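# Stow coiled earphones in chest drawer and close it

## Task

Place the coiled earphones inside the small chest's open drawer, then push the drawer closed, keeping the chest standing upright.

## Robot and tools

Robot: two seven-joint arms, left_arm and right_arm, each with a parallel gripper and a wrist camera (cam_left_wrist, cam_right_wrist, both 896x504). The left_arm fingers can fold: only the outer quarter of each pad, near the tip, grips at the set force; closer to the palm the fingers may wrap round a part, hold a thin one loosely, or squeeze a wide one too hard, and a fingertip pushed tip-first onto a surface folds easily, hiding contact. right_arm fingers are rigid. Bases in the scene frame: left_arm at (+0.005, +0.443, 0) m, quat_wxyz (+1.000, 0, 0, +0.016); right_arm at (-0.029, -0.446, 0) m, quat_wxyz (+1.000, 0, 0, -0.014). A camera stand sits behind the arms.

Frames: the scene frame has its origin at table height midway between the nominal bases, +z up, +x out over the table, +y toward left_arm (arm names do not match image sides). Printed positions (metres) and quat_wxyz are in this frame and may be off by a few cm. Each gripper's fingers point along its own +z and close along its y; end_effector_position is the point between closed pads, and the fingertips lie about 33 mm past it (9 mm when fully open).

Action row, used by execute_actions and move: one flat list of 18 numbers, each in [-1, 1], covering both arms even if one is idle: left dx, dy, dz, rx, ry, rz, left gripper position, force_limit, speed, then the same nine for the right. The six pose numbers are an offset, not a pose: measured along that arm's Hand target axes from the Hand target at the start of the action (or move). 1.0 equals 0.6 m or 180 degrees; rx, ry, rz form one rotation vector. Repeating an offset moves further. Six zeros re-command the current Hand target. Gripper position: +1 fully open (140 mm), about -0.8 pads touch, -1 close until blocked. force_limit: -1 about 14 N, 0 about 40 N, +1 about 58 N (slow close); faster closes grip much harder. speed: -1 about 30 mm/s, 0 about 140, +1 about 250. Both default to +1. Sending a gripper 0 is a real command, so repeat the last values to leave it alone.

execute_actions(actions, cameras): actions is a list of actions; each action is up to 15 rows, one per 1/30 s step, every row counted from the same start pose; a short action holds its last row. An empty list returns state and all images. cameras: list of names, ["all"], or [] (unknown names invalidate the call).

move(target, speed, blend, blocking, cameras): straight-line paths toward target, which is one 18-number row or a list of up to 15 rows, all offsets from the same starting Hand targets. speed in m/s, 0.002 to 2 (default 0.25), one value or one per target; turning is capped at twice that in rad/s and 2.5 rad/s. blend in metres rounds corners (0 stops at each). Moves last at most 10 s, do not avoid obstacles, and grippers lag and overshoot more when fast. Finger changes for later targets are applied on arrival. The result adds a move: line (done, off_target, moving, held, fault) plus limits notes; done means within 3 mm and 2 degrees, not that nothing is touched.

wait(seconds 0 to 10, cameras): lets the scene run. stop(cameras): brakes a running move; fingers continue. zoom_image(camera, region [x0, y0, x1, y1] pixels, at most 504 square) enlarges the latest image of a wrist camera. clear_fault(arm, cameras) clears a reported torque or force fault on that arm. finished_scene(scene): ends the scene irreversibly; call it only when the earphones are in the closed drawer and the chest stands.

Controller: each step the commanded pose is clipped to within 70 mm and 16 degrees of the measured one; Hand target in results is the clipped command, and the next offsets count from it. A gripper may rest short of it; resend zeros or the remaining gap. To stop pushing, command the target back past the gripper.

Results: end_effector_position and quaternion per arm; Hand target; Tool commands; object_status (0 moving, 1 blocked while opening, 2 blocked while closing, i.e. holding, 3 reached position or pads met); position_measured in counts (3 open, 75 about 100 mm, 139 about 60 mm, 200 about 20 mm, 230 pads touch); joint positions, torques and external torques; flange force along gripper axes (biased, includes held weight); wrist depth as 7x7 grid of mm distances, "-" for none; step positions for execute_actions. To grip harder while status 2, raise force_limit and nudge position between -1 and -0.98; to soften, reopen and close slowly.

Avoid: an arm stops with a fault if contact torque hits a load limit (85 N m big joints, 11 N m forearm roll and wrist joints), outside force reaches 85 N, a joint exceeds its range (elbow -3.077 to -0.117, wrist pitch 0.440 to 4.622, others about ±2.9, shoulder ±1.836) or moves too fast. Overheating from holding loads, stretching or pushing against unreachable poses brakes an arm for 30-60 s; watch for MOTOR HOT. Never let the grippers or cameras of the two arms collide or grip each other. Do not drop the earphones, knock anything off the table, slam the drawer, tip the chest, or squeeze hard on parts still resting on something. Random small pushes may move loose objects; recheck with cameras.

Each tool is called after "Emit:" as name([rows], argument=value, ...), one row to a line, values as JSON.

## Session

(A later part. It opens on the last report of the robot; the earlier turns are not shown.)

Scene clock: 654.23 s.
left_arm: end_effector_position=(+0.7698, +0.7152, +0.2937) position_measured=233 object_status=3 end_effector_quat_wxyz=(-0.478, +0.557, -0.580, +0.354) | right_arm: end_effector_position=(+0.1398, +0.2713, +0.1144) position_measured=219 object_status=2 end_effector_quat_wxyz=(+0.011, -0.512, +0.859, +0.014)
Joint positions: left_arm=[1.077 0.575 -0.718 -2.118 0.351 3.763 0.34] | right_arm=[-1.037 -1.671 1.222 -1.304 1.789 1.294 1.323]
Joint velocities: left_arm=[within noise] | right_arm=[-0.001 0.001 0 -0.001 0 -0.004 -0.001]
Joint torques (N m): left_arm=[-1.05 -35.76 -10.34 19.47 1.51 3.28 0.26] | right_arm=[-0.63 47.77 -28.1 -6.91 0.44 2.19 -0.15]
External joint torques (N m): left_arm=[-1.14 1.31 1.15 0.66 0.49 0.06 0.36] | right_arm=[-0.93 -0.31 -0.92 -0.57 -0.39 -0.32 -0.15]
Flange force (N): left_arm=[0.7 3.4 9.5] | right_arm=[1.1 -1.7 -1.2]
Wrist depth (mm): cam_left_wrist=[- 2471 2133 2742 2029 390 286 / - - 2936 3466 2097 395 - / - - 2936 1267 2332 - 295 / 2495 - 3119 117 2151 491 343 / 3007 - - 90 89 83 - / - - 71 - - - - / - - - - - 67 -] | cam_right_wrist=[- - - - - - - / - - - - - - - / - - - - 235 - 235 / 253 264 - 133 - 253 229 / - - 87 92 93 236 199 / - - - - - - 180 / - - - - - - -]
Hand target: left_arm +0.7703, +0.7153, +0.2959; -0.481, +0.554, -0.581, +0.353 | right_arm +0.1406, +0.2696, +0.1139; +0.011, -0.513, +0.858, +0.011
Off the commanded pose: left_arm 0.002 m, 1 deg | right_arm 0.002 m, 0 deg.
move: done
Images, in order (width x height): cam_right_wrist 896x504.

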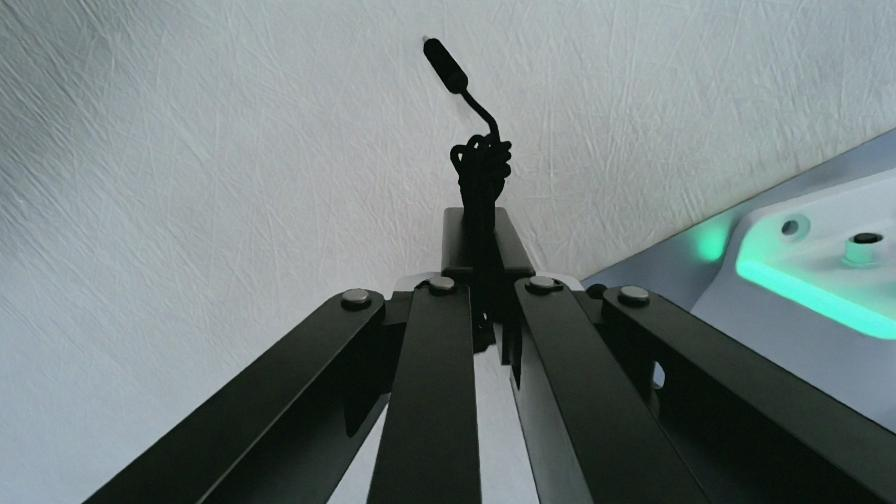

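Emit:
move([
  [0,0,0,0,0,0,-1,-1,0,-0.009,0.002,-0.3,0,0,0,-1,-1,-1],
  [0,0,0,0,0,0,-1,-1,0,0.355,-0.331,-0.33,0,0,-0.233,-1,-1,-1],
], speed=0.2, blend=[0.06,0], cameras=["all"])

Scene clock: 681.53 s.
left_arm: end_effector_position=(+0.7698, +0.7152, +0.2937) position_measured=233 object_status=3 end_effector_quat_wxyz=(-0.478, +0.557, -0.580, +0.354) | right_arm: end_effector_position=(+0.2127, -0.0166, +0.3037) position_measured=219 object_status=2 end_effector_quat_wxyz=(-0.014, +0.785, -0.619, -0.008)
Joint positions: left_arm=[1.077 0.575 -0.718 -2.118 0.351 3.763 0.34] | right_arm=[-0.882 -1.548 0.919 -1.994 1.279 1.005 -0.084]
Joint velocities: left_arm=[within noise] | right_arm=[0.001 -0.001 0 0 -0.001 0 -0.007]
Joint torques (N m): left_arm=[-1.05 -35.83 -10.28 19.4 1.51 3.27 0.27] | right_arm=[-0.11 30.38 -27.11 1.78 0.61 2.59 -0.25]
External joint torques (N m): left_arm=[-1.22 1.22 1.13 0.61 0.49 0.05 0.37] | right_arm=[-0.09 0.13 -0.81 -1.16 -0.12 -0.01 -0.25]
Flange force (N): left_arm=[1.1 3.3 9.2] | right_arm=[3.7 2.8 1.0]
Wrist depth (mm): cam_left_wrist=[- 2521 2151 2936 2045 - - / 2377 395 - 3327 2311 407 - / - 429 3199 1248 2269 454 - / 2773 - - 128 2546 - 332 / - 3372 - 90 89 88 - / - - 71 - - - 354 / - - - - - 67 -] | cam_right_wrist=[184 183 251 253 208 391 - / 194 193 263 263 263 - - / 204 203 277 276 272 - - / 217 215 290 133 276 - - / 230 228 87 92 93 481 - / - - - - - - - / - - - - - - -]
Hand target: left_arm +0.7703, +0.7153, +0.2959; -0.481, +0.554, -0.581, +0.353 | right_arm +0.2136, -0.0177, +0.3039; -0.014, +0.787, -0.617, -0.007
Off the commanded pose: left_arm 0.002 m, 1 deg | right_arm 0.001 m, 0 deg.
move: done

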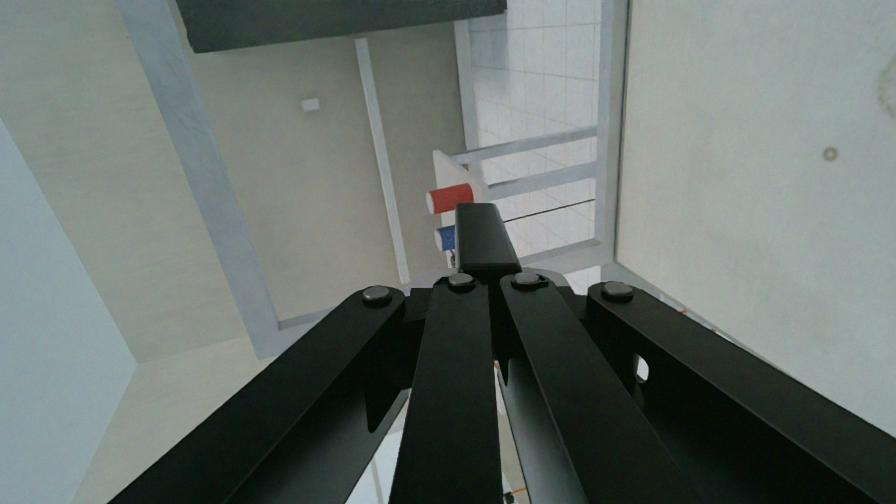

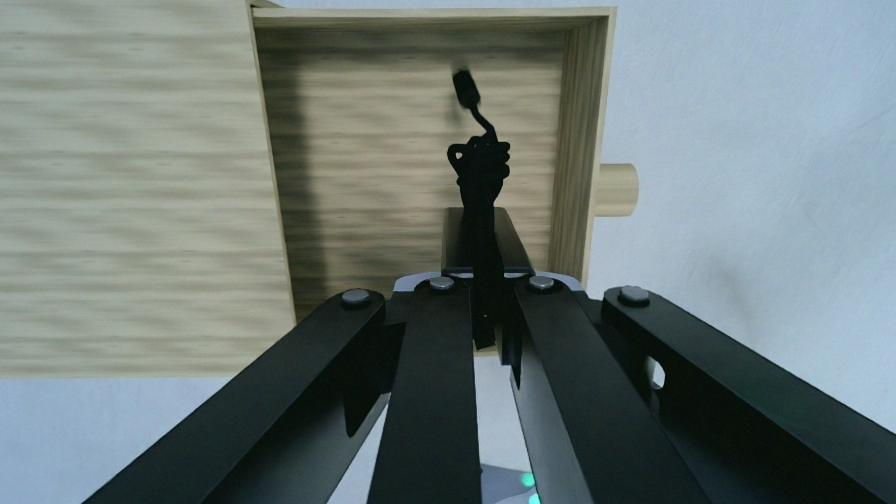

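Emit:
move(target=[0,0,0,0,0,0,-1,-1,0,-0.005,0,0.1667,0,0,0,-1,-1,-1], speed=0.12, cameras=["cam_right_wrist"])

Scene clock: 705.53 s.
left_arm: end_effector_position=(+0.7698, +0.7152, +0.2937) position_measured=233 object_status=3 end_effector_quat_wxyz=(-0.478, +0.557, -0.580, +0.354) | right_arm: end_effector_position=(+0.2128, -0.0130, +0.2039) position_measured=219 object_status=2 end_effector_quat_wxyz=(-0.011, +0.788, -0.616, -0.007)
Joint positions: left_arm=[1.077 0.575 -0.718 -2.118 0.351 3.763 0.34] | right_arm=[-0.798 -1.713 1.069 -2.164 1.43 1.084 -0.085]
Joint torques (N m): left_arm=[-1.03 -35.75 -10.34 19.38 1.51 3.28 0.2] | right_arm=[0.06 27.8 -28.36 -0.92 0.87 2.7 0.16]
External joint torques (N m): left_arm=[-1.05 1.32 1.18 0.6 0.48 0.06 0.3] | right_arm=[0.14 -0.69 -0.81 -1.29 0.13 0.1 0.16]
Flange force (N): left_arm=[0.6 3.5 9.0] | right_arm=[2.9 4.2 1.9]
Wrist depth (mm): cam_left_wrist=[- 1920 2151 2868 2097 - - / 2399 2712 3961 - 2170 - - / - 2971 - 3159 2399 - - / - 425 - 128 2115 - - / - - - 90 89 - - / - - 71 - - - - / - - - - - 67 -] | cam_right_wrist=[160 159 160 160 162 120 - / 165 167 168 169 170 128 320 / 104 176 178 177 180 128 - / 109 186 187 137 186 137 - / 114 194 92 92 92 125 - / 121 - - - - - - / - - - - - - -]
Hand target: left_arm +0.7703, +0.7153, +0.2959; -0.481, +0.554, -0.581, +0.353 | right_arm +0.2136, -0.0118, +0.2040; -0.014, +0.787, -0.617, -0.007
Off the commanded pose: left_arm 0.002 m, 1 deg | right_arm 0.001 m, 0 deg.
move: done
Images, in order (width x height): cam_right_wrist 896x504.

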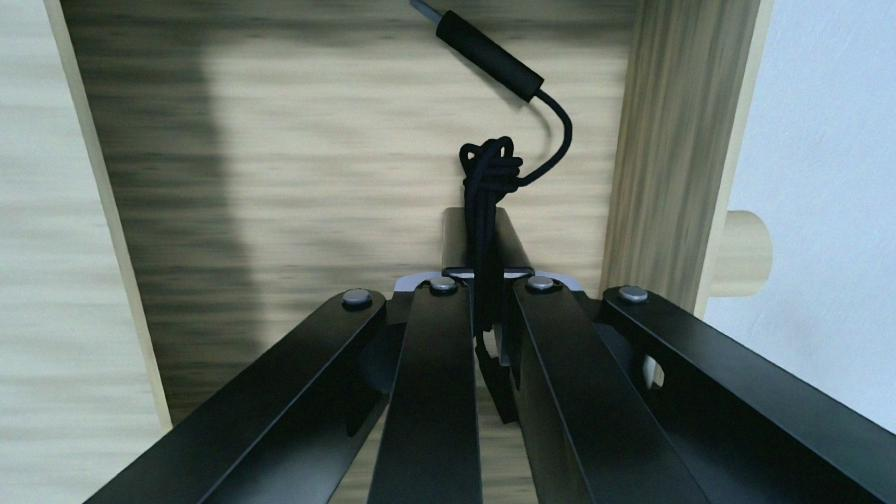

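Emit:
execute_actions([
  [[0,0,0,0,0,0,-1,-1,0,0,-0.0035,0.008,0,0,0,-1,-1,-1]],
  [[0,0,0,0,0,0,-1,-1,0,0,-0.0035,0.006,0,0,0,-1,-1,-1]],
  [[0,0,0,0,0,0,-1,-1,0,0,0,0.004,0,0,0,-1,-1,-1]],
], cameras=["cam_right_wrist"])

Scene clock: 718.20 s.
left_arm: end_effector_position=(+0.7698, +0.7152, +0.2937) position_measured=233 object_status=3 end_effector_quat_wxyz=(-0.478, +0.557, -0.580, +0.354) | right_arm: end_effector_position=(+0.2169, -0.0112, +0.1941) position_measured=219 object_status=2 end_effector_quat_wxyz=(-0.012, +0.788, -0.616, -0.007)
Joint positions: left_arm=[1.077 0.575 -0.718 -2.118 0.351 3.763 0.34] | right_arm=[-0.799 -1.725 1.089 -2.17 1.451 1.096 -0.085]
Joint torques (N m): left_arm=[-1.03 -35.71 -10.3 19.45 1.5 3.29 0.22] | right_arm=[-0.18 27.17 -27.32 -1.16 0.96 2.74 0.15]
External joint torques (N m): left_arm=[-1.12 1.42 1.19 0.65 0.47 0.07 0.32] | right_arm=[-0.28 -1.16 0.45 -1.32 0.19 0.15 0.15]
External joint torques at the end of the 1st action: left_arm=[-1.16 1.24 1.04 0.68 0.49 0.07 0.38] | right_arm=[-0.13 -0.82 -0.39 -1.22 0.07 0.1 0.17]
External joint torques at the end of the 2nd action: left_arm=[-1.24 1.37 1.09 0.59 0.48 0.06 0.34] | right_arm=[-0.56 -0.78 -0.2 -1.2 0.1 0.15 0.15]
Flange force (N): left_arm=[0.7 3.6 9.6] | right_arm=[2.7 2.9 4.4]
Flange force at the end of the 1st action (N): left_arm=[0.8 3.3 9.3] | right_arm=[2.7 3.3 2.3]
Flange force at the end of the 2nd action (N): left_arm=[1.0 3.6 9.5] | right_arm=[2.5 1.9 2.2]
Wrist depth (mm): cam_left_wrist=[2170 2151 2332 2683 2133 378 292 / 2773 2521 3081 3081 2354 - - / 2773 2971 3241 3007 2189 395 - / 2836 - 3327 128 2655 401 371 / - - - 90 89 395 - / - - 71 - - - - / - - - - - 67 -] | cam_right_wrist=[150 150 151 151 153 127 96 / 157 158 159 160 162 127 101 / 164 166 167 166 171 127 - / 98 176 177 139 177 127 - / 103 185 91 92 92 117 - / 111 - - - - - - / - - - - - - -]
Hand target: left_arm +0.7703, +0.7153, +0.2959; -0.481, +0.554, -0.581, +0.353 | right_arm +0.2178, -0.0105, +0.1933; -0.014, +0.787, -0.617, -0.007
Off the commanded pose: left_arm 0.002 m, 1 deg | right_arm 0.001 m, 0 deg.
Step readings (end_effector_position of left_arm | right_arm; steps 1 to 15: 1st action; 16 to 30: 2nd action; 31 to 45: 3rd action):
0: (+0.7698, +0.7152, +0.2937) | (+0.2129, -0.0129, +0.2039)
1: (+0.7698, +0.7152, +0.2937) | (+0.2130, -0.0127, +0.2037)
2: (+0.7698, +0.7152, +0.2937) | (+0.2133, -0.0125, +0.2029)
4: (+0.7698, +0.7152, +0.2937) | (+0.2137, -0.0126, +0.2007)
8: (+0.7698, +0.7152, +0.2937) | (+0.2141, -0.0123, +0.1993)
15: (+0.7698, +0.7152, +0.2937) | (+0.2143, -0.0119, +0.1994)
16: (+0.7698, +0.7152, +0.2937) | (+0.2144, -0.0117, +0.1992)
17: (+0.7698, +0.7152, +0.2937) | (+0.2147, -0.0115, +0.1985)
19: (+0.7698, +0.7152, +0.2937) | (+0.2152, -0.0115, +0.1968)
23: (+0.7698, +0.7152, +0.2937) | (+0.2158, -0.0113, +0.1958)
30: (+0.7698, +0.7152, +0.2937) | (+0.2160, -0.0110, +0.1959)
31: (+0.7698, +0.7152, +0.2937) | (+0.2161, -0.0110, +0.1958)
32: (+0.7698, +0.7152, +0.2937) | (+0.2163, -0.0111, +0.1954)
34: (+0.7698, +0.7152, +0.2937) | (+0.2166, -0.0113, +0.1944)
38: (+0.7698, +0.7152, +0.2937) | (+0.2168, -0.0112, +0.1942)
45: (+0.7698, +0.7152, +0.2937) | (+0.2168, -0.0112, +0.1941)
Images, in order (width x height): cam_right_wrist 896x504.

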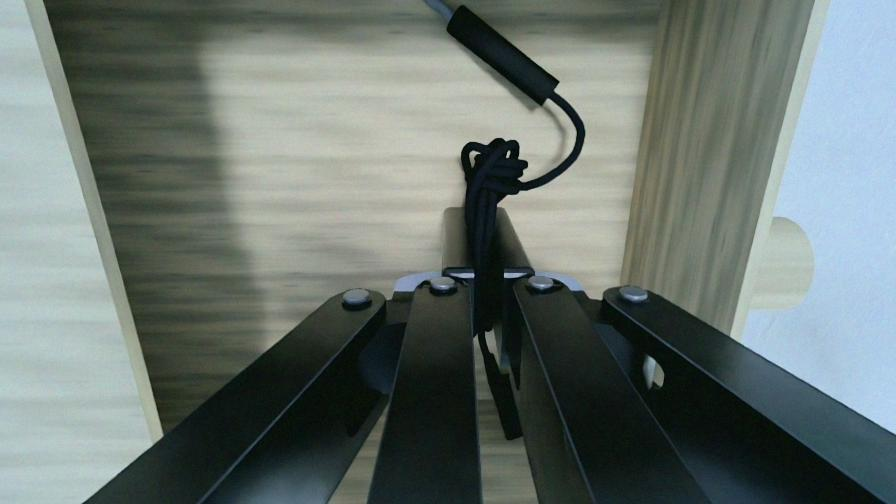

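Emit:
execute_actions([
  [[0,0,0,0,0,0,-1,-1,0,0,0,0.0035,0,0,0,-1,-1,-1]],
  [[0,0,0,0,0,0,-1,-1,0,0,0,0.0025,0,0,0,-1,-1,-1]],
])

Scene clock: 725.93 s.
left_arm: end_effector_position=(+0.7698, +0.7152, +0.2937) position_measured=233 object_status=3 end_effector_quat_wxyz=(-0.478, +0.557, -0.580, +0.354) | right_arm: end_effector_position=(+0.2171, -0.0109, +0.1922) position_measured=219 object_status=2 end_effector_quat_wxyz=(-0.014, +0.788, -0.616, -0.007)
Joint positions: left_arm=[1.077 0.575 -0.718 -2.118 0.351 3.763 0.34] | right_arm=[-0.797 -1.73 1.091 -2.175 1.457 1.098 -0.084]
Joint torques (N m): left_arm=[-1.08 -35.8 -10.42 19.4 1.49 3.28 0.25] | right_arm=[-0.03 26.4 -25.1 -1.15 1.19 2.72 0.13]
External joint torques (N m): left_arm=[-1.2 1.28 1.03 0.63 0.47 0.06 0.35] | right_arm=[-0.06 -1.88 2.64 -1.22 0.42 0.11 0.13]
External joint torques at the end of the 1st action: left_arm=[-0.95 1.4 1.26 0.58 0.47 0.04 0.31] | right_arm=[0 -1.79 1.65 -1.22 0.32 0.12 0.12]
Flange force (N): left_arm=[0.9 3.3 9.3] | right_arm=[2.2 2.7 9.8]
Flange force at the end of the 1st action (N): left_arm=[0.3 3.6 9.0] | right_arm=[2.5 3.3 7.8]
Wrist depth (mm): cam_left_wrist=[2712 2045 2170 2836 2080 - - / - 389 - 3043 2133 430 - / - 2447 2471 1356 2208 - - / - 2683 3372 117 560 488 - / - 3418 - 90 89 83 - / - - 71 - - - - / - - - - - 67 -] | cam_right_wrist=[148 149 150 150 151 128 96 / 156 156 157 158 160 127 98 / 164 165 166 165 168 128 - / 97 173 175 139 176 127 - / 102 183 92 92 93 115 357 / 108 - - - - - - / - - - - - - -]
Hand target: left_arm +0.7703, +0.7153, +0.2959; -0.481, +0.554, -0.581, +0.353 | right_arm +0.2178, -0.0104, +0.1897; -0.014, +0.787, -0.617, -0.007
Off the commanded pose: left_arm 0.002 m, 1 deg | right_arm 0.003 m, 0 deg.
Step readings (end_effector_position of left_arm | right_arm; steps 1 to 15: 1st action; 16 to 30: 2nd action):
0: (+0.7698, +0.7152, +0.2937) | (+0.2169, -0.0112, +0.1941)
1: (+0.7698, +0.7152, +0.2937) | (+0.2169, -0.0112, +0.1941)
2: (+0.7698, +0.7152, +0.2937) | (+0.2169, -0.0112, +0.1937)
4: (+0.7698, +0.7152, +0.2937) | (+0.2170, -0.0111, +0.1932)
8: (+0.7698, +0.7152, +0.2937) | (+0.2170, -0.0110, +0.1931)
15: (+0.7698, +0.7152, +0.2937) | (+0.2170, -0.0110, +0.1930)
16: (+0.7698, +0.7152, +0.2937) | (+0.2170, -0.0110, +0.1930)
17: (+0.7698, +0.7152, +0.2937) | (+0.2170, -0.0110, +0.1927)
19: (+0.7698, +0.7152, +0.2937) | (+0.2171, -0.0109, +0.1923)
23: (+0.7698, +0.7152, +0.2937) | (+0.2171, -0.0109, +0.1923)
30: (+0.7698, +0.7152, +0.2937) | (+0.2171, -0.0109, +0.1922)

Emit:
move([
  [0,0,0,0,0,0,-1,-1,0,0,0,-0.005,0,0,0,-1,-1,-1],
  [0,0,0,0,0,0,-1,-1,0,0,0,-0.005,0,0,0,0.02,-1,-1],
], speed=0.05, cameras=["cam_right_wrist"])

Scene clock: 736.93 s.
left_arm: end_effector_position=(+0.7698, +0.7152, +0.2937) position_measured=233 object_status=3 end_effector_quat_wxyz=(-0.478, +0.557, -0.580, +0.354) | right_arm: end_effector_position=(+0.2175, -0.0107, +0.1929) position_measured=127 object_status=0 end_effector_quat_wxyz=(-0.014, +0.788, -0.616, -0.006)
Joint positions: left_arm=[1.077 0.575 -0.718 -2.118 0.351 3.763 0.34] | right_arm=[-0.798 -1.73 1.09 -2.174 1.457 1.098 -0.084]
Joint torques (N m): left_arm=[-1.07 -35.71 -10.37 19.4 1.52 3.27 0.22] | right_arm=[-0.59 28.32 -28.05 -0.39 0.63 2.5 0.11]
External joint torques (N m): left_arm=[-1.11 1.37 1.16 0.63 0.48 0.05 0.32] | right_arm=[-0.53 -0.06 -0.24 -0.32 -0.12 -0.11 0.11]
Flange force (N): left_arm=[0.6 3.5 9.4] | right_arm=[0.6 -0.3 -0.7]
Wrist depth (mm): cam_left_wrist=[- 2080 2248 2683 2377 384 - / - - 2936 3283 2289 - 295 / 2742 2399 3043 2868 2471 407 304 / - 3007 3327 127 2377 450 318 / - - - 90 89 - - / - - 71 - - - - / - - - - - 67 -] | cam_right_wrist=[149 149 150 151 152 128 96 / 156 157 159 158 160 128 98 / 164 165 166 165 167 128 - / 97 175 171 174 166 120 - / - 95 99 186 187 - - / - - 196 195 196 - - / - - - 167 167 - -]
Hand target: left_arm +0.7703, +0.7153, +0.2959; -0.481, +0.554, -0.581, +0.353 | right_arm +0.2178, -0.0105, +0.1927; -0.014, +0.787, -0.617, -0.007
Off the commanded pose: left_arm 0.002 m, 1 deg | right_arm 0.000 m, 0 deg.
move: done
Images, in order (width x height): cam_right_wrist 896x504.

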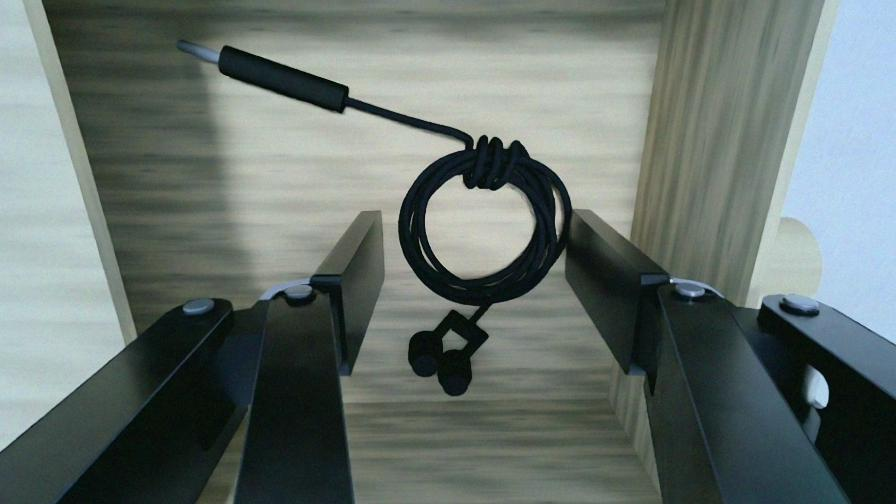

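Emit:
move([
  [0,0,0,0,0,0,-1,-1,0,0,0,0,0,0,0,0.1,-1,-1],
  [0,0,0,0,0,0,-1,-1,0,-0.006,-0.003,-0.2115,0,0,0,0.1,-1,-1],
  [0,0,0,0,0,0,-1,-1,0,-0.003,0.238,-0.182,0,0,0,-1,-1,-0.3],
], speed=[0.05,0.15,0.25], blend=[0,0.03,0], cameras=["cam_right_wrist"])

Scene clock: 784.47 s.
left_arm: end_effector_position=(+0.7698, +0.7152, +0.2937) position_measured=233 object_status=3 end_effector_quat_wxyz=(-0.478, +0.557, -0.580, +0.354) | right_arm: end_effector_position=(+0.0782, -0.0442, +0.3001) position_measured=232 object_status=0 end_effector_quat_wxyz=(-0.015, +0.789, -0.614, -0.007)
Joint positions: left_arm=[1.077 0.575 -0.718 -2.118 0.351 3.763 0.34] | right_arm=[-0.588 -1.717 0.791 -2.207 1.21 0.884 0.007]
Joint torques (N m): left_arm=[-1.05 -35.8 -10.38 19.43 1.51 3.29 0.26] | right_arm=[-0.1 27.73 -23.36 1.8 0.28 2.31 0.17]
External joint torques (N m): left_arm=[-0.93 1.38 1.29 0.66 0.46 0.07 0.36] | right_arm=[-0.09 -0.48 -0.83 -1.22 -0.4 -0.29 0.17]
Flange force (N): left_arm=[0.4 3.6 9.3] | right_arm=[3.7 3.2 1.6]
Wrist depth (mm): cam_left_wrist=[2712 2269 2269 2599 2208 - 294 / 2742 375 - 3199 2208 - - / 2655 2354 3199 1494 2354 - - / 2971 - 3081 128 2170 - - / - 3327 - 90 89 - - / - - 71 - - - - / - - - - - 67 -] | cam_right_wrist=[252 252 217 - - - - / 263 263 246 - - - - / 279 278 233 - - - 428 / 295 296 292 120 - - - / 257 273 93 95 91 - - / - - - - - - 1320 / - - - - - - -]
Hand target: left_arm +0.7703, +0.7153, +0.2959; -0.481, +0.554, -0.581, +0.353 | right_arm +0.0779, -0.0459, +0.2999; -0.014, +0.787, -0.617, -0.007
Off the commanded pose: left_arm 0.002 m, 1 deg | right_arm 0.002 m, 1 deg.
move: done
Images, in order (width x height): cam_right_wrist 896x504.

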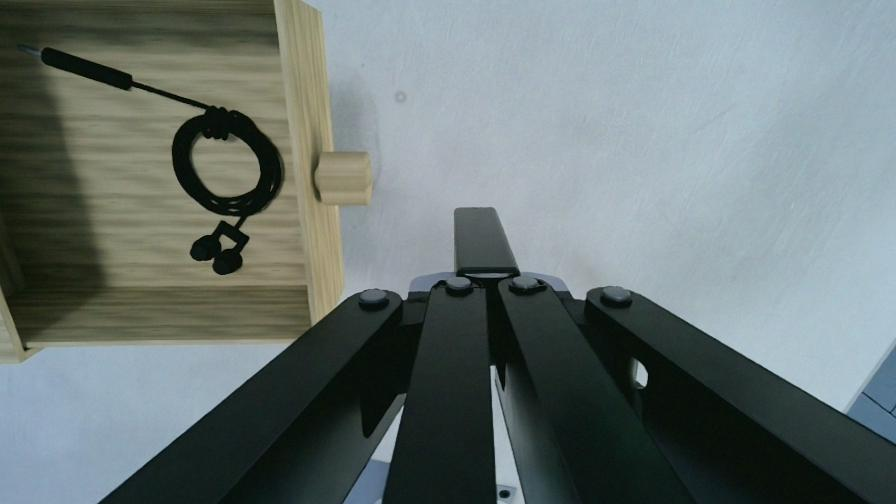

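Emit:
move([
  [0,0,0,0,0,0,-1,-1,0,0.008,0,0.195,0,0,0,-1,-1,-0.3],
  [0,0,0,0,0,0,-1,-1,0,0.008,-0.06,0.195,0,0,0,-1,-1,-0.3],
  [0,0,0,0,0,0,-1,-1,0,0.008,-0.17,0.195,0,0,0,-1,-1,-0.3],
], speed=[0.2,0.1,0.07], blend=[0.01,0.005,0], cameras=["cam_right_wrist"])

Scene clock: 807.80 s.
left_arm: end_effector_position=(+0.7698, +0.7152, +0.2937) position_measured=233 object_status=3 end_effector_quat_wxyz=(-0.478, +0.557, -0.580, +0.354) | right_arm: end_effector_position=(+0.1728, -0.0231, +0.1859) position_measured=232 object_status=3 end_effector_quat_wxyz=(-0.011, +0.786, -0.619, -0.011)
Joint positions: left_arm=[1.077 0.575 -0.718 -2.118 0.351 3.763 0.34] | right_arm=[-0.639 -1.704 1.111 -2.277 1.399 1.138 -0.039]
Joint velocities: left_arm=[within noise] | right_arm=[0.001 -0.001 0 0.001 0 0 -0.006]
Joint torques (N m): left_arm=[-1.09 -35.77 -10.35 19.38 1.52 3.27 0.24] | right_arm=[-3.72 23.36 -24.52 0.84 1.19 4.36 -0.22]
External joint torques (N m): left_arm=[-1.1 1.38 1.22 0.59 0.48 0.05 0.34] | right_arm=[-3.8 -2.2 2.77 -0.88 0.4 1.77 -0.22]
Flange force (N): left_arm=[0.7 3.6 9.4] | right_arm=[0.9 -9.5 8.2]
Wrist depth (mm): cam_left_wrist=[- 2189 2170 2836 2115 - 280 / - - 3617 3199 2311 - 318 / 2655 - 3043 1485 2354 - - / 2742 - 2742 127 1757 441 - / 2773 - - 90 89 413 - / 2683 - 71 - - - - / - - - - - 67 -] | cam_right_wrist=[147 147 102 - - - - / 153 154 124 - - - - / 160 159 161 - - - - / 171 171 123 125 - - - / 181 182 95 93 91 - - / 192 - - - - - - / - - - - - - -]
Hand target: left_arm +0.7703, +0.7153, +0.2959; -0.481, +0.554, -0.581, +0.353 | right_arm +0.1789, -0.0228, +0.1842; -0.014, +0.787, -0.617, -0.007
Off the commanded pose: left_arm 0.002 m, 1 deg | right_arm 0.006 m, 1 deg.
move: off_target (right_arm)
Images, in order (width x height): cam_right_wrist 896x504.

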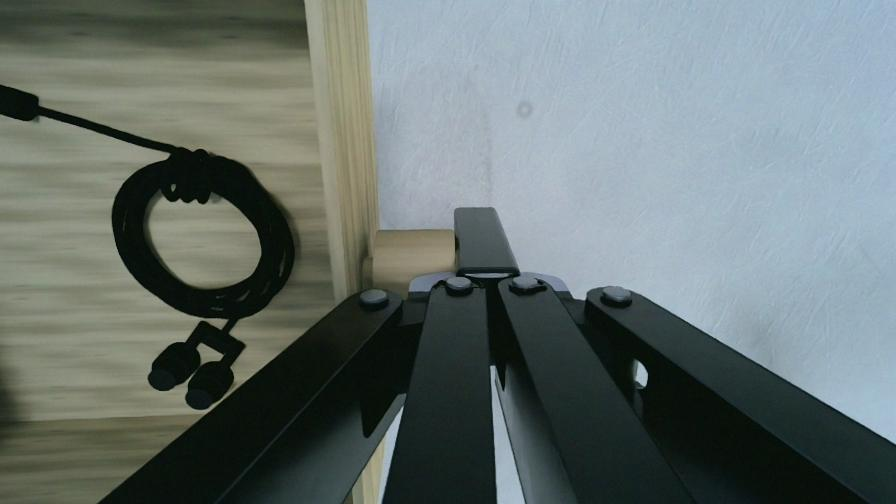

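Emit:
move(target=[0,0,0,0,0,0,-1,-1,0,0.003,-0.125,0,0,0,0,-1,-1,-0.3], speed=0.07, cameras=["cam_right_wrist"])

Scene clock: 816.40 s.
left_arm: end_effector_position=(+0.7698, +0.7152, +0.2937) position_measured=233 object_status=3 end_effector_quat_wxyz=(-0.478, +0.557, -0.580, +0.354) | right_arm: end_effector_position=(+0.2462, -0.0070, +0.1870) position_measured=232 object_status=3 end_effector_quat_wxyz=(-0.011, +0.785, -0.619, -0.011)
Joint positions: left_arm=[1.077 0.575 -0.718 -2.118 0.351 3.763 0.34] | right_arm=[-0.856 -1.664 1.137 -2.119 1.451 1.154 -0.096]
Joint velocities: left_arm=[within noise] | right_arm=[-0.001 0 0.001 0 0.001 0.001 -0.006]
Joint torques (N m): left_arm=[-0.99 -35.81 -10.35 19.37 1.49 3.27 0.17] | right_arm=[-3.68 26.32 -26.42 0.14 1.34 4.31 -0.29]
External joint torques (N m): left_arm=[-0.88 1.24 1.27 0.67 0.44 0.06 0.27] | right_arm=[-3.71 -2.59 2.55 -0.46 0.55 1.73 -0.28]
Flange force (N): left_arm=[0.3 3.3 8.7] | right_arm=[0.9 -9.3 7.8]
Wrist depth (mm): cam_left_wrist=[2354 2080 2133 2712 2269 - 286 / 2332 - - 2971 2151 - 305 / 3617 2971 - 1442 2399 376 - / - 3466 3466 117 2521 - - / - 3081 - 90 89 - 351 / - - 72 - - - - / - - - - - 67 -] | cam_right_wrist=[146 147 104 - - - - / 153 154 127 - - - 302 / 161 157 162 - - - 311 / 170 171 123 124 - - - / 180 181 93 92 92 - - / 191 - - - - - - / - - - - - - -]
Hand target: left_arm +0.7703, +0.7153, +0.2959; -0.481, +0.554, -0.581, +0.353 | right_arm +0.2522, -0.0068, +0.1852; -0.014, +0.787, -0.617, -0.007
Off the commanded pose: left_arm 0.002 m, 1 deg | right_arm 0.006 m, 1 deg.
move: off_target (right_arm)
Images, in order (width x height): cam_right_wrist 896x504.

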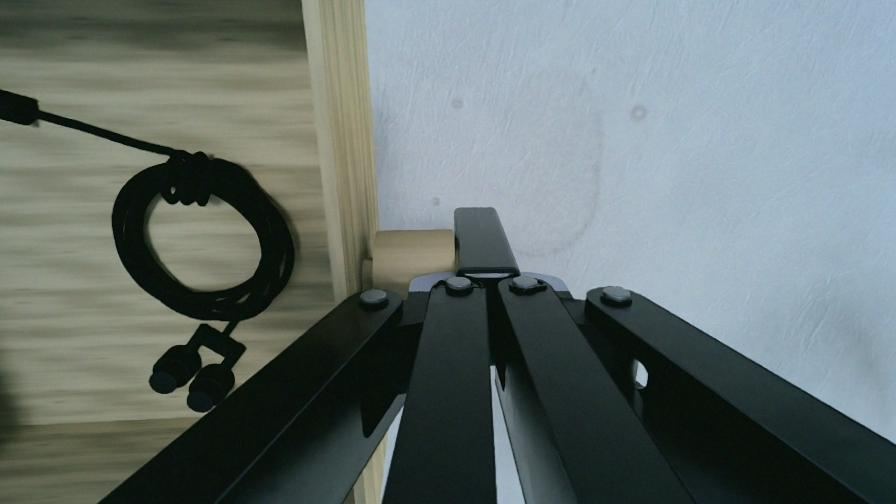

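Emit:
move([
  [0,0,0,0,0,0,-1,-1,0,0,0.06,0,0,0,0,-1,-1,-0.3],
  [0,0,0,0,0,0,-1,-1,0,0,0.05,-0.1,0,0,0,-1,-1,-0.3],
  [0,0,0,0,0,0,-1,-1,0,-0.007,-0.0875,-0.524,0,0,0,-1,-1,-0.3],
], speed=[0.1,0.25,0.3], blend=[0.01,0.03,0], cameras=["cam_right_wrist"])

Scene clock: 853.80 s.
left_arm: end_effector_position=(+0.7698, +0.7152, +0.2937) position_measured=233 object_status=3 end_effector_quat_wxyz=(-0.478, +0.557, -0.580, +0.354) | right_arm: end_effector_position=(+0.3009, +0.0000, +0.5001) position_measured=232 object_status=3 end_effector_quat_wxyz=(-0.014, +0.788, -0.616, -0.005)
Joint positions: left_arm=[1.077 0.575 -0.718 -2.118 0.351 3.763 0.34] | right_arm=[-1.317 -1.008 0.968 -1.149 1.207 0.875 0.095]
Joint velocities: left_arm=[within noise] | right_arm=[0 0.001 0.001 0.001 -0.001 0.001 0.006]
Joint torques (N m): left_arm=[-1.05 -35.77 -10.36 19.38 1.5 3.26 0.24] | right_arm=[-0.46 35.93 -19.69 2.48 0.5 2.24 0.17]
External joint torques (N m): left_arm=[-1.15 1.28 1.11 0.64 0.48 0.05 0.34] | right_arm=[-0.36 1.11 -0.26 -0.27 -0.14 -0.37 0.18]
Flange force (N): left_arm=[0.8 3.3 9.3] | right_arm=[-0.2 -0.9 -3.1]
Wrist depth (mm): cam_left_wrist=[- 2289 2399 2868 2269 366 302 / 2712 2495 2627 2836 2208 425 289 / 2936 - 3081 3081 2248 - 289 / 2868 3159 3327 127 2289 481 - / 2868 3199 - 90 89 88 - / - - 71 - - - - / - - - - - 67 -] | cam_right_wrist=[370 372 372 447 - 542 - / 381 381 444 445 - - - / 404 401 410 473 - - - / - 402 419 132 - - - / - - 87 95 91 - - / - - - - - - - / - - - - - - -]
Hand target: left_arm +0.7703, +0.7153, +0.2959; -0.481, +0.554, -0.581, +0.353 | right_arm +0.3001, +0.0003, +0.5003; -0.014, +0.787, -0.617, -0.007
Off the commanded pose: left_arm 0.002 m, 1 deg | right_arm 0.001 m, 0 deg.
move: done
Images, in order (width x height): cam_right_wrist 896x504.

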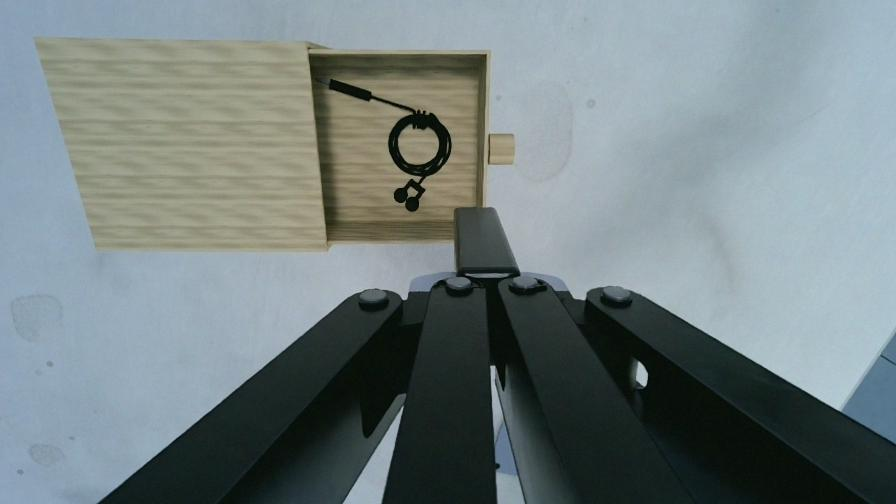

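Emit:
move([
  [0.422,-0.2335,-0.3727,-0.3386,-0.3155,-0.4978,-1,-1,0,0.0023,0.1493,0.523,0,0,0,-1,-1,-0.3],
  [0.9875,-0.162,-0.2985,-0.3386,-0.3155,-0.4978,-1,-1,0,0.0023,0.1493,0.523,0,0,0,-1,-1,-0.3],
], speed=[0.4,0.25], blend=[0.03,0], cameras=["all"])

Scene clock: 932.27 s.
left_arm: end_effector_position=(+0.6744, +0.0973, +0.3380) position_measured=233 object_status=3 end_effector_quat_wxyz=(+0.019, +0.993, +0.114, +0.029) | right_arm: end_effector_position=(+0.2148, -0.0138, +0.1853) position_measured=232 object_status=3 end_effector_quat_wxyz=(-0.012, +0.788, -0.616, -0.007)
Joint positions: left_arm=[2.307 -1.03 -1.807 -0.504 -1.114 1.277 -2.08] | right_arm=[-0.761 -1.693 1.125 -2.193 1.433 1.146 -0.081]
Joint velocities: left_arm=[0 0.001 0.001 0.001 0 0 -0.007] | right_arm=[within noise]
Joint torques (N m): left_arm=[0.01 50.19 11.98 9.12 1.16 2.57 -0.07] | right_arm=[0.03 26.57 -28.88 -0.32 0.9 2.67 0.16]
External joint torques (N m): left_arm=[-0.1 -1.73 -0.73 0.6 0.33 -0.23 -0.08] | right_arm=[-0.05 -0.83 -0.72 -1.2 0.12 0.09 0.16]
Flange force (N): left_arm=[0.0 0.0 0.0] | right_arm=[2.7 3.6 1.5]
Wrist depth (mm): cam_left_wrist=[408 413 - - - 438 - / - - 444 - - 474 - / - 473 468 450 - - - / - 465 327 142 293 - - / - - - 90 89 - - / - - 71 - - - - / - - - - - 67 -] | cam_right_wrist=[147 96 - - - - - / 154 110 - - - - - / 153 110 159 - - - - / 170 118 122 121 - - - / 181 118 99 95 91 - - / 192 - - - - - - / - - - - - - -]
Hand target: left_arm +0.6750, +0.0976, +0.3392; +0.000, +0.993, +0.117, +0.000 | right_arm +0.2155, -0.0129, +0.1854; -0.014, +0.787, -0.617, -0.007
Off the commanded pose: left_arm 0.001 m, 4 deg | right_arm 0.001 m, 0 deg.
elbow stopped short (left arm): the move would have taken joint 4 (elbow) straighter than the controller allows.
move: off_target (left_arm); limits=paced

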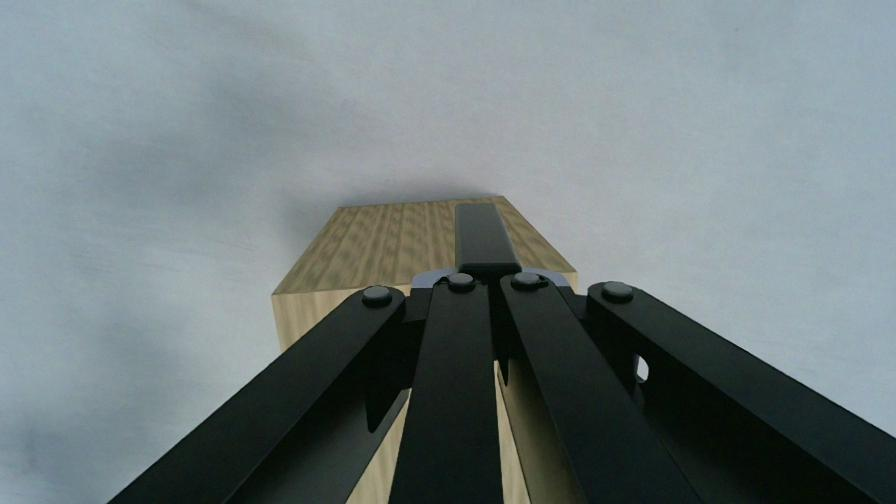

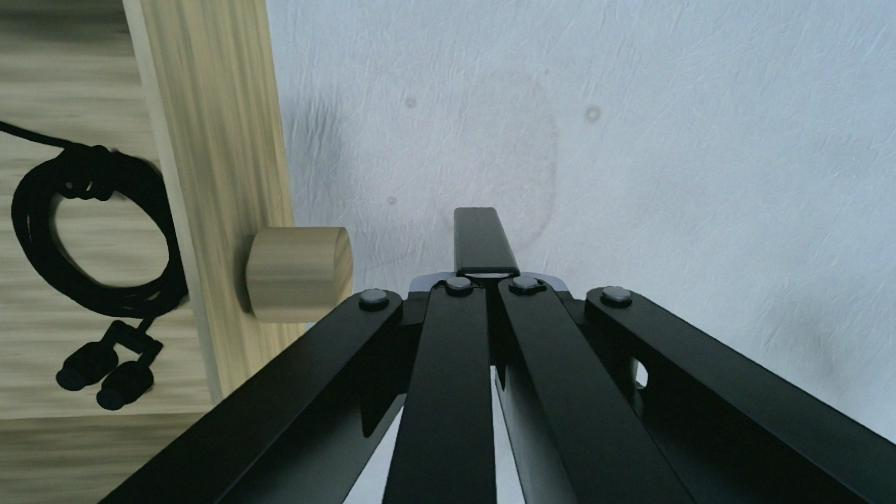

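Emit:
move(target=[0,-0.035,0.232,0,0,0,-1,-1,0,0,0,0,0,0,0,-1,-1,-0.3], speed=0.15, cameras=["cam_left_wrist"])

Scene clock: 964.63 s.
left_arm: end_effector_position=(+0.6699, +0.1189, +0.1997) position_measured=233 object_status=3 end_effector_quat_wxyz=(-0.002, +0.993, +0.120, -0.001) | right_arm: end_effector_position=(+0.2148, -0.0138, +0.1853) position_measured=232 object_status=3 end_effector_quat_wxyz=(-0.012, +0.788, -0.616, -0.007)
Joint positions: left_arm=[1.997 -1.125 -1.747 -1.079 -1.094 1.504 -1.868] | right_arm=[-0.761 -1.693 1.125 -2.193 1.433 1.146 -0.081]
Joint velocities: left_arm=[0.001 0 0 0 0 0.001 0.005] | right_arm=[within noise]
Joint torques (N m): left_arm=[-1.06 46.24 22.94 10.31 0.91 2.72 0.29] | right_arm=[0.09 26.58 -28.95 -0.37 0.9 2.67 0.19]
External joint torques (N m): left_arm=[-0.91 -1.37 -0.84 -0.43 -0.01 0.08 0.29] | right_arm=[0.23 -0.84 -0.85 -1.12 0.14 0.08 0.19]
Flange force (N): left_arm=[-5.0 -3.1 3.9] | right_arm=[2.5 4.2 1.5]
Wrist depth (mm): cam_left_wrist=[- - - 296 298 - 308 / - 311 312 - 317 315 - / - 327 327 - - - - / 343 383 325 142 280 354 - / 370 - 81 90 89 - - / - - 71 - - - 402 / - - - - - 67 -] | cam_right_wrist=[147 96 - - - - - / 154 110 - - - - 295 / 153 110 164 - - - - / 170 119 122 121 330 - 334 / 181 118 99 95 91 - - / 192 - - - - - - / - - - - - - -]
Hand target: left_arm +0.6701, +0.1181, +0.2001; +0.000, +0.993, +0.117, +0.000 | right_arm +0.2155, -0.0129, +0.1854; -0.014, +0.787, -0.617, -0.007
Off the commanded pose: left_arm 0.001 m, 0 deg | right_arm 0.001 m, 0 deg.
move: done
Images, in order (width x height): cam_left_wrist 896x504.

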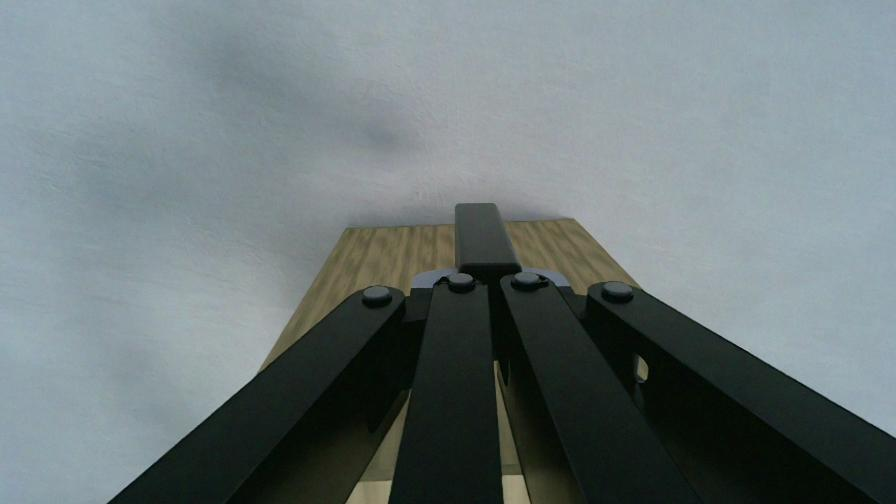

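Emit:
move(target=[-0.045,0,0.05,0,0,0,-1,-1,0,0,0,0,0,0,0,-1,-1,-0.3], speed=0.06, cameras=["cam_left_wrist"])

Scene clock: 988.67 s.
left_arm: end_effector_position=(+0.6433, +0.1122, +0.1697) position_measured=233 object_status=3 end_effector_quat_wxyz=(-0.002, +0.993, +0.120, -0.001) | right_arm: end_effector_position=(+0.2148, -0.0138, +0.1853) position_measured=232 object_status=3 end_effector_quat_wxyz=(-0.012, +0.788, -0.616, -0.007)
Joint positions: left_arm=[1.855 -1.126 -1.733 -1.279 -1.097 1.584 -1.826] | right_arm=[-0.761 -1.693 1.125 -2.193 1.433 1.146 -0.081]
Joint velocities: left_arm=[-0.001 0 0.001 0.001 -0.001 0.004 0.005] | right_arm=[within noise]
Joint torques (N m): left_arm=[-1.05 42.59 25.37 10.79 0.92 2.69 0.33] | right_arm=[0.07 26.62 -28.95 -0.4 0.89 2.68 0.14]
External joint torques (N m): left_arm=[-0.98 -1.33 -0.94 -0.3 0.01 0.05 0.33] | right_arm=[-0.02 -0.8 -0.69 -1.26 0.11 0.07 0.14]
Flange force (N): left_arm=[-3.6 -1.9 3.2] | right_arm=[2.9 3.8 1.6]
Wrist depth (mm): cam_left_wrist=[268 267 - 270 - 269 - / - - 290 - - - - / - - 297 - 296 - - / 326 317 216 141 206 189 330 / 336 327 97 90 89 145 342 / 354 - 72 - - - 124 / - - - - - 67 -] | cam_right_wrist=[148 96 - - - - - / 154 110 - - - - - / 153 109 161 - - - - / 170 119 123 120 - - - / 181 129 99 95 91 - - / 192 - - - - - - / - - - - - - -]
Hand target: left_arm +0.6438, +0.1119, +0.1701; +0.000, +0.993, +0.117, +0.000 | right_arm +0.2155, -0.0129, +0.1854; -0.014, +0.787, -0.617, -0.007
Off the commanded pose: left_arm 0.001 m, 0 deg | right_arm 0.001 m, 0 deg.
move: done
Images, in order (width x height): cam_left_wrist 896x504.

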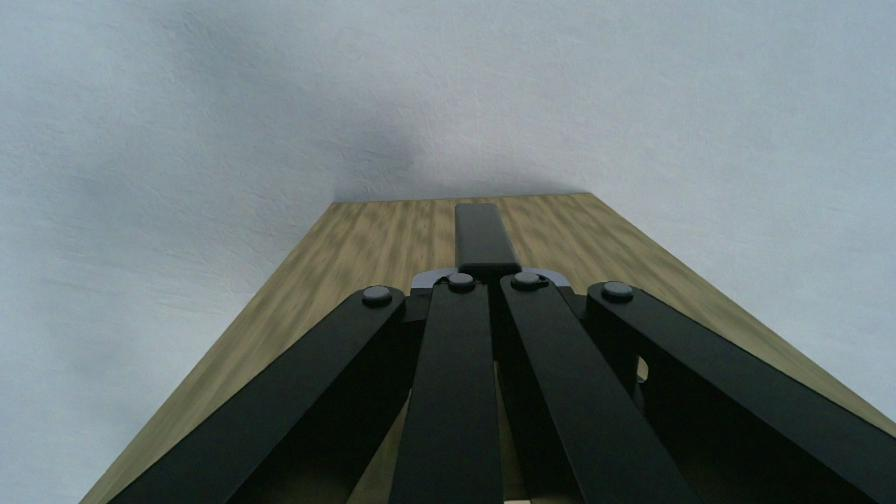

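Emit:
move(target=[0,0,0,0,0,0,-1,-1,0,0,-0.17,0,0,0,0,-1,-1,-0.3], speed=0.06, cameras=["all"])

Scene clock: 998.97 s.
left_arm: end_effector_position=(+0.6436, +0.1122, +0.1697) position_measured=233 object_status=3 end_effector_quat_wxyz=(-0.001, +0.993, +0.119, -0.001) | right_arm: end_effector_position=(+0.2408, -0.0079, +0.1863) position_measured=232 object_status=3 end_effector_quat_wxyz=(-0.011, +0.784, -0.621, -0.007)
Joint positions: left_arm=[1.855 -1.126 -1.733 -1.279 -1.097 1.585 -1.824] | right_arm=[-0.836 -1.672 1.136 -2.133 1.447 1.157 -0.085]
Joint torques (N m): left_arm=[-1.03 42.67 25.45 10.71 0.95 2.69 0.28] | right_arm=[0.37 27.65 -28.9 -0.42 0.69 2.45 -0.03]
External joint torques (N m): left_arm=[-1.02 -1.43 -1 -0.39 0.04 0.04 0.28] | right_arm=[0.37 -0.89 -0.12 -1.04 -0.08 -0.15 -0.03]
Flange force (N): left_arm=[-3.9 -2.0 3.4] | right_arm=[2.9 4.3 2.3]
Wrist depth (mm): cam_left_wrist=[267 269 - 267 270 271 272 / 281 - 279 280 293 - 288 / - - - 297 300 307 296 / - - 217 142 208 188 - / - - 97 90 89 146 335 / - - 71 - - - 113 / - - - - - 67 -] | cam_right_wrist=[147 147 111 - - - - / 154 154 110 303 304 - - / 160 158 128 - - - - / 169 172 124 122 341 - - / 181 182 93 95 91 - - / 192 - - - - - - / - - - - - - -]
Hand target: left_arm +0.6438, +0.1119, +0.1701; +0.000, +0.993, +0.117, +0.000 | right_arm +0.2406, -0.0086, +0.1854; -0.011, +0.783, -0.621, -0.006 (not the last commanded pose)
Off the commanded pose: left_arm 0.001 m, 0 deg | right_arm 0.076 m, 1 deg.
move: held (right_arm; a check stopped the path); limits=held
pose unreachable (right arm): on one or more control steps of this call, first in action 0 (counted from 0), this arm could not follow its commanded pose, so it was not sent that pose on those steps. It may still have moved: this result reports where it is.
cause: moving toward the commanded pose would bring a part of the arm too close to another arm (a part of this arm just beyond joint 5 (forearm roll) and a part of the left arm just beyond its joint 4 (elbow), at the place that arm is still heading or pushing toward).

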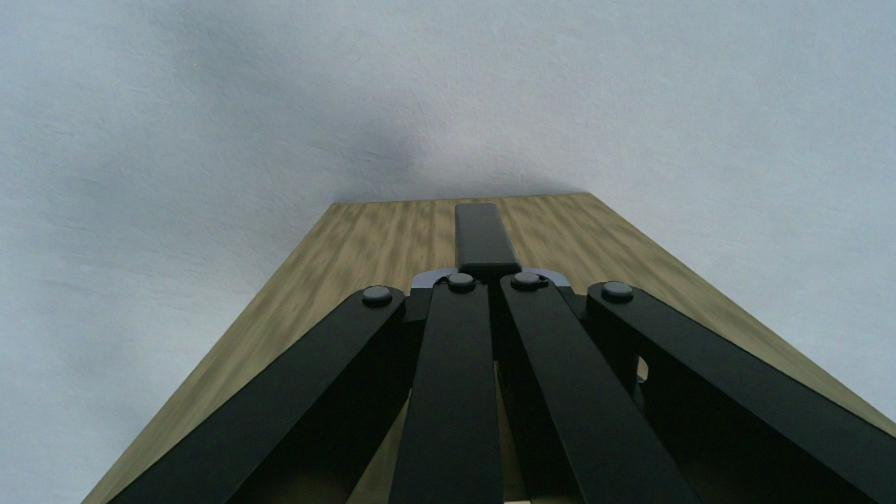

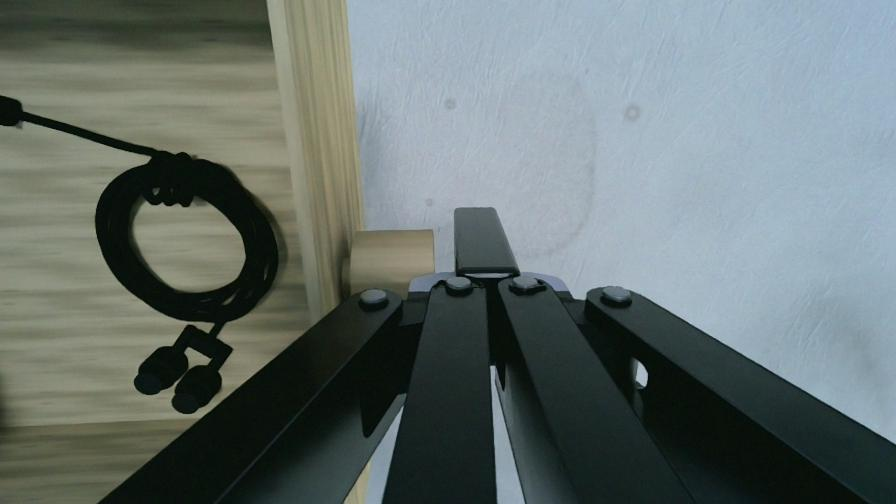

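Emit:
move(target=[0,0,0,0,0,0,-1,-1,0,0.013,0.033,0,0,-0.194,0,-1,-1,-0.3], speed=0.2, cameras=["cam_right_wrist"])

Scene clock: 1124.27 s.
left_arm: end_effector_position=(+0.6436, +0.1122, +0.1697) position_measured=233 object_status=3 end_effector_quat_wxyz=(-0.001, +0.993, +0.119, -0.001) | right_arm: end_effector_position=(+0.2244, -0.0217, +0.1847) position_measured=232 object_status=3 end_effector_quat_wxyz=(-0.195, +0.744, -0.593, -0.239)
Joint positions: left_arm=[1.855 -1.126 -1.733 -1.279 -1.097 1.585 -1.824] | right_arm=[-0.727 -1.534 1.199 -2.624 1.826 1.171 -0.328]
Joint velocities: left_arm=[within noise] | right_arm=[0.001 -0.001 -0.001 -0.001 0 0 -0.006]
Joint torques (N m): left_arm=[-1.04 42.69 25.4 10.74 0.95 2.71 0.38] | right_arm=[0.3 18.93 -25.19 5.52 2.58 1.32 -0.27]
External joint torques (N m): left_arm=[-0.99 -1.42 -1.03 -0.4 0.04 0.06 0.38] | right_arm=[0.21 0.68 -0.28 -1.02 0.07 -0.3 -0.25]
Flange force (N): left_arm=[-3.9 -2.2 3.5] | right_arm=[1.9 2.6 -1.2]
Wrist depth (mm): cam_left_wrist=[- 266 269 272 - - - / 284 282 283 286 284 289 291 / - - 294 295 304 304 - / - - 218 141 207 316 328 / 333 331 97 90 89 146 340 / - - 71 - - - 124 / - - - - - 67 -] | cam_right_wrist=[87 92 - - 266 - - / - 91 - 312 - - - / - 96 138 - - 367 - / - 96 138 120 - - - / 227 111 95 95 91 - - / 214 - - - - - 1306 / - - - - - - -]
Hand target: left_arm +0.6438, +0.1119, +0.1701; +0.000, +0.993, +0.117, +0.000 | right_arm +0.2231, -0.0207, +0.1851; -0.197, +0.745, -0.589, -0.241
Off the commanded pose: left_arm 0.001 m, 0 deg | right_arm 0.002 m, 1 deg.
move: done
Images, in order (width x height): cam_right_wrist 896x504.

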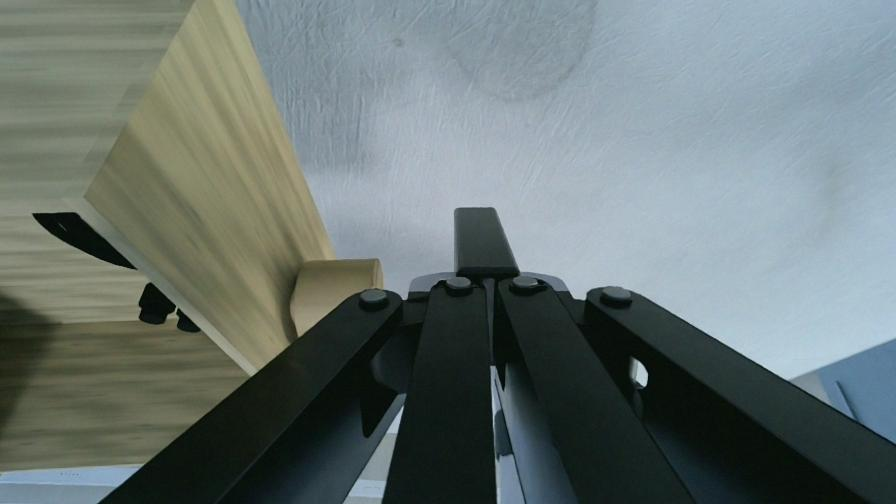

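Emit:
move([
  [0,0,0,0,0,0,-1,-1,0,-0.017,0,0,0,0,0,-1,-1,-0.3],
  [0,0,0,0,0,0,-1,-1,0,-0.017,-0.17,0,0,0,0,-1,-1,-0.3],
], speed=0.06, blend=[0.005,0], cameras=["all"])

Scene clock: 1135.90 s.
left_arm: end_effector_position=(+0.6436, +0.1122, +0.1697) position_measured=233 object_status=3 end_effector_quat_wxyz=(-0.001, +0.993, +0.119, -0.001) | right_arm: end_effector_position=(+0.3192, +0.0097, +0.1920) position_measured=232 object_status=3 end_effector_quat_wxyz=(-0.195, +0.744, -0.592, -0.242)
Joint positions: left_arm=[1.855 -1.126 -1.733 -1.279 -1.097 1.585 -1.824] | right_arm=[-1.039 -1.454 1.276 -2.328 1.874 1.169 -0.355]
Joint torques (N m): left_arm=[-0.99 42.67 25.36 10.74 0.94 2.69 0.38] | right_arm=[-0.68 23.37 -28.87 5.46 2.46 1.69 -0.26]
External joint torques (N m): left_arm=[-1.07 -1.5 -1.14 -0.34 0.02 0.04 0.38] | right_arm=[-0.64 -0.32 0.06 0.06 -0.03 0.12 -0.24]
Flange force (N): left_arm=[-3.7 -1.9 3.6] | right_arm=[0.9 -2.0 -0.3]
Wrist depth (mm): cam_left_wrist=[- 260 272 270 279 270 - / - - 280 285 283 289 - / - - - 297 298 308 319 / - - 218 141 208 187 321 / 326 335 97 90 89 145 342 / - - 71 - - - 124 / - - - - - 67 -] | cam_right_wrist=[- 75 91 - - - - / - - 90 - 315 - - / - - 90 - - - - / 189 197 122 129 - - - / 222 220 87 95 91 - - / 205 - - - - - - / - - - - - - -]
Hand target: left_arm +0.6438, +0.1119, +0.1701; +0.000, +0.993, +0.117, +0.000 | right_arm +0.3204, +0.0106, +0.1920; -0.197, +0.745, -0.589, -0.241
Off the commanded pose: left_arm 0.001 m, 0 deg | right_arm 0.002 m, 0 deg.
move: done

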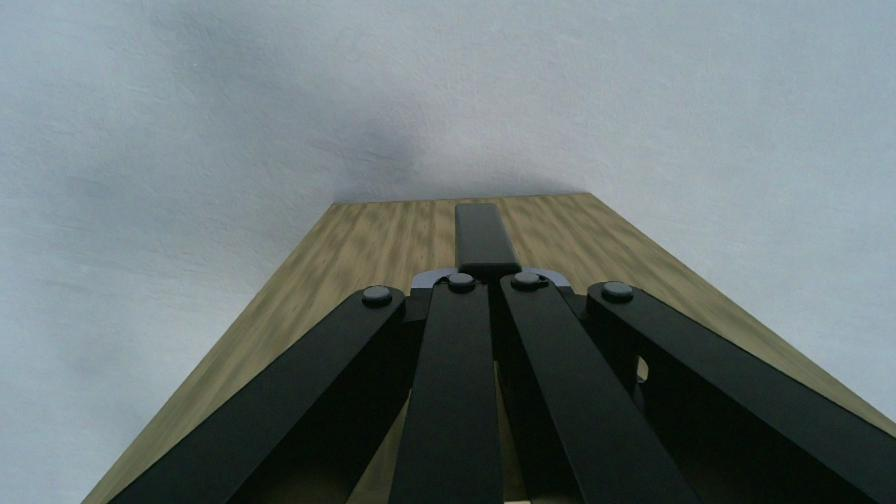

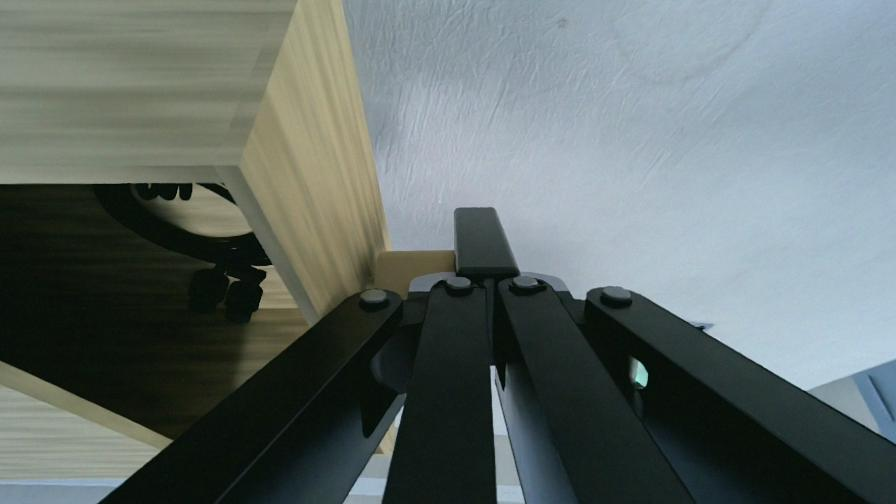

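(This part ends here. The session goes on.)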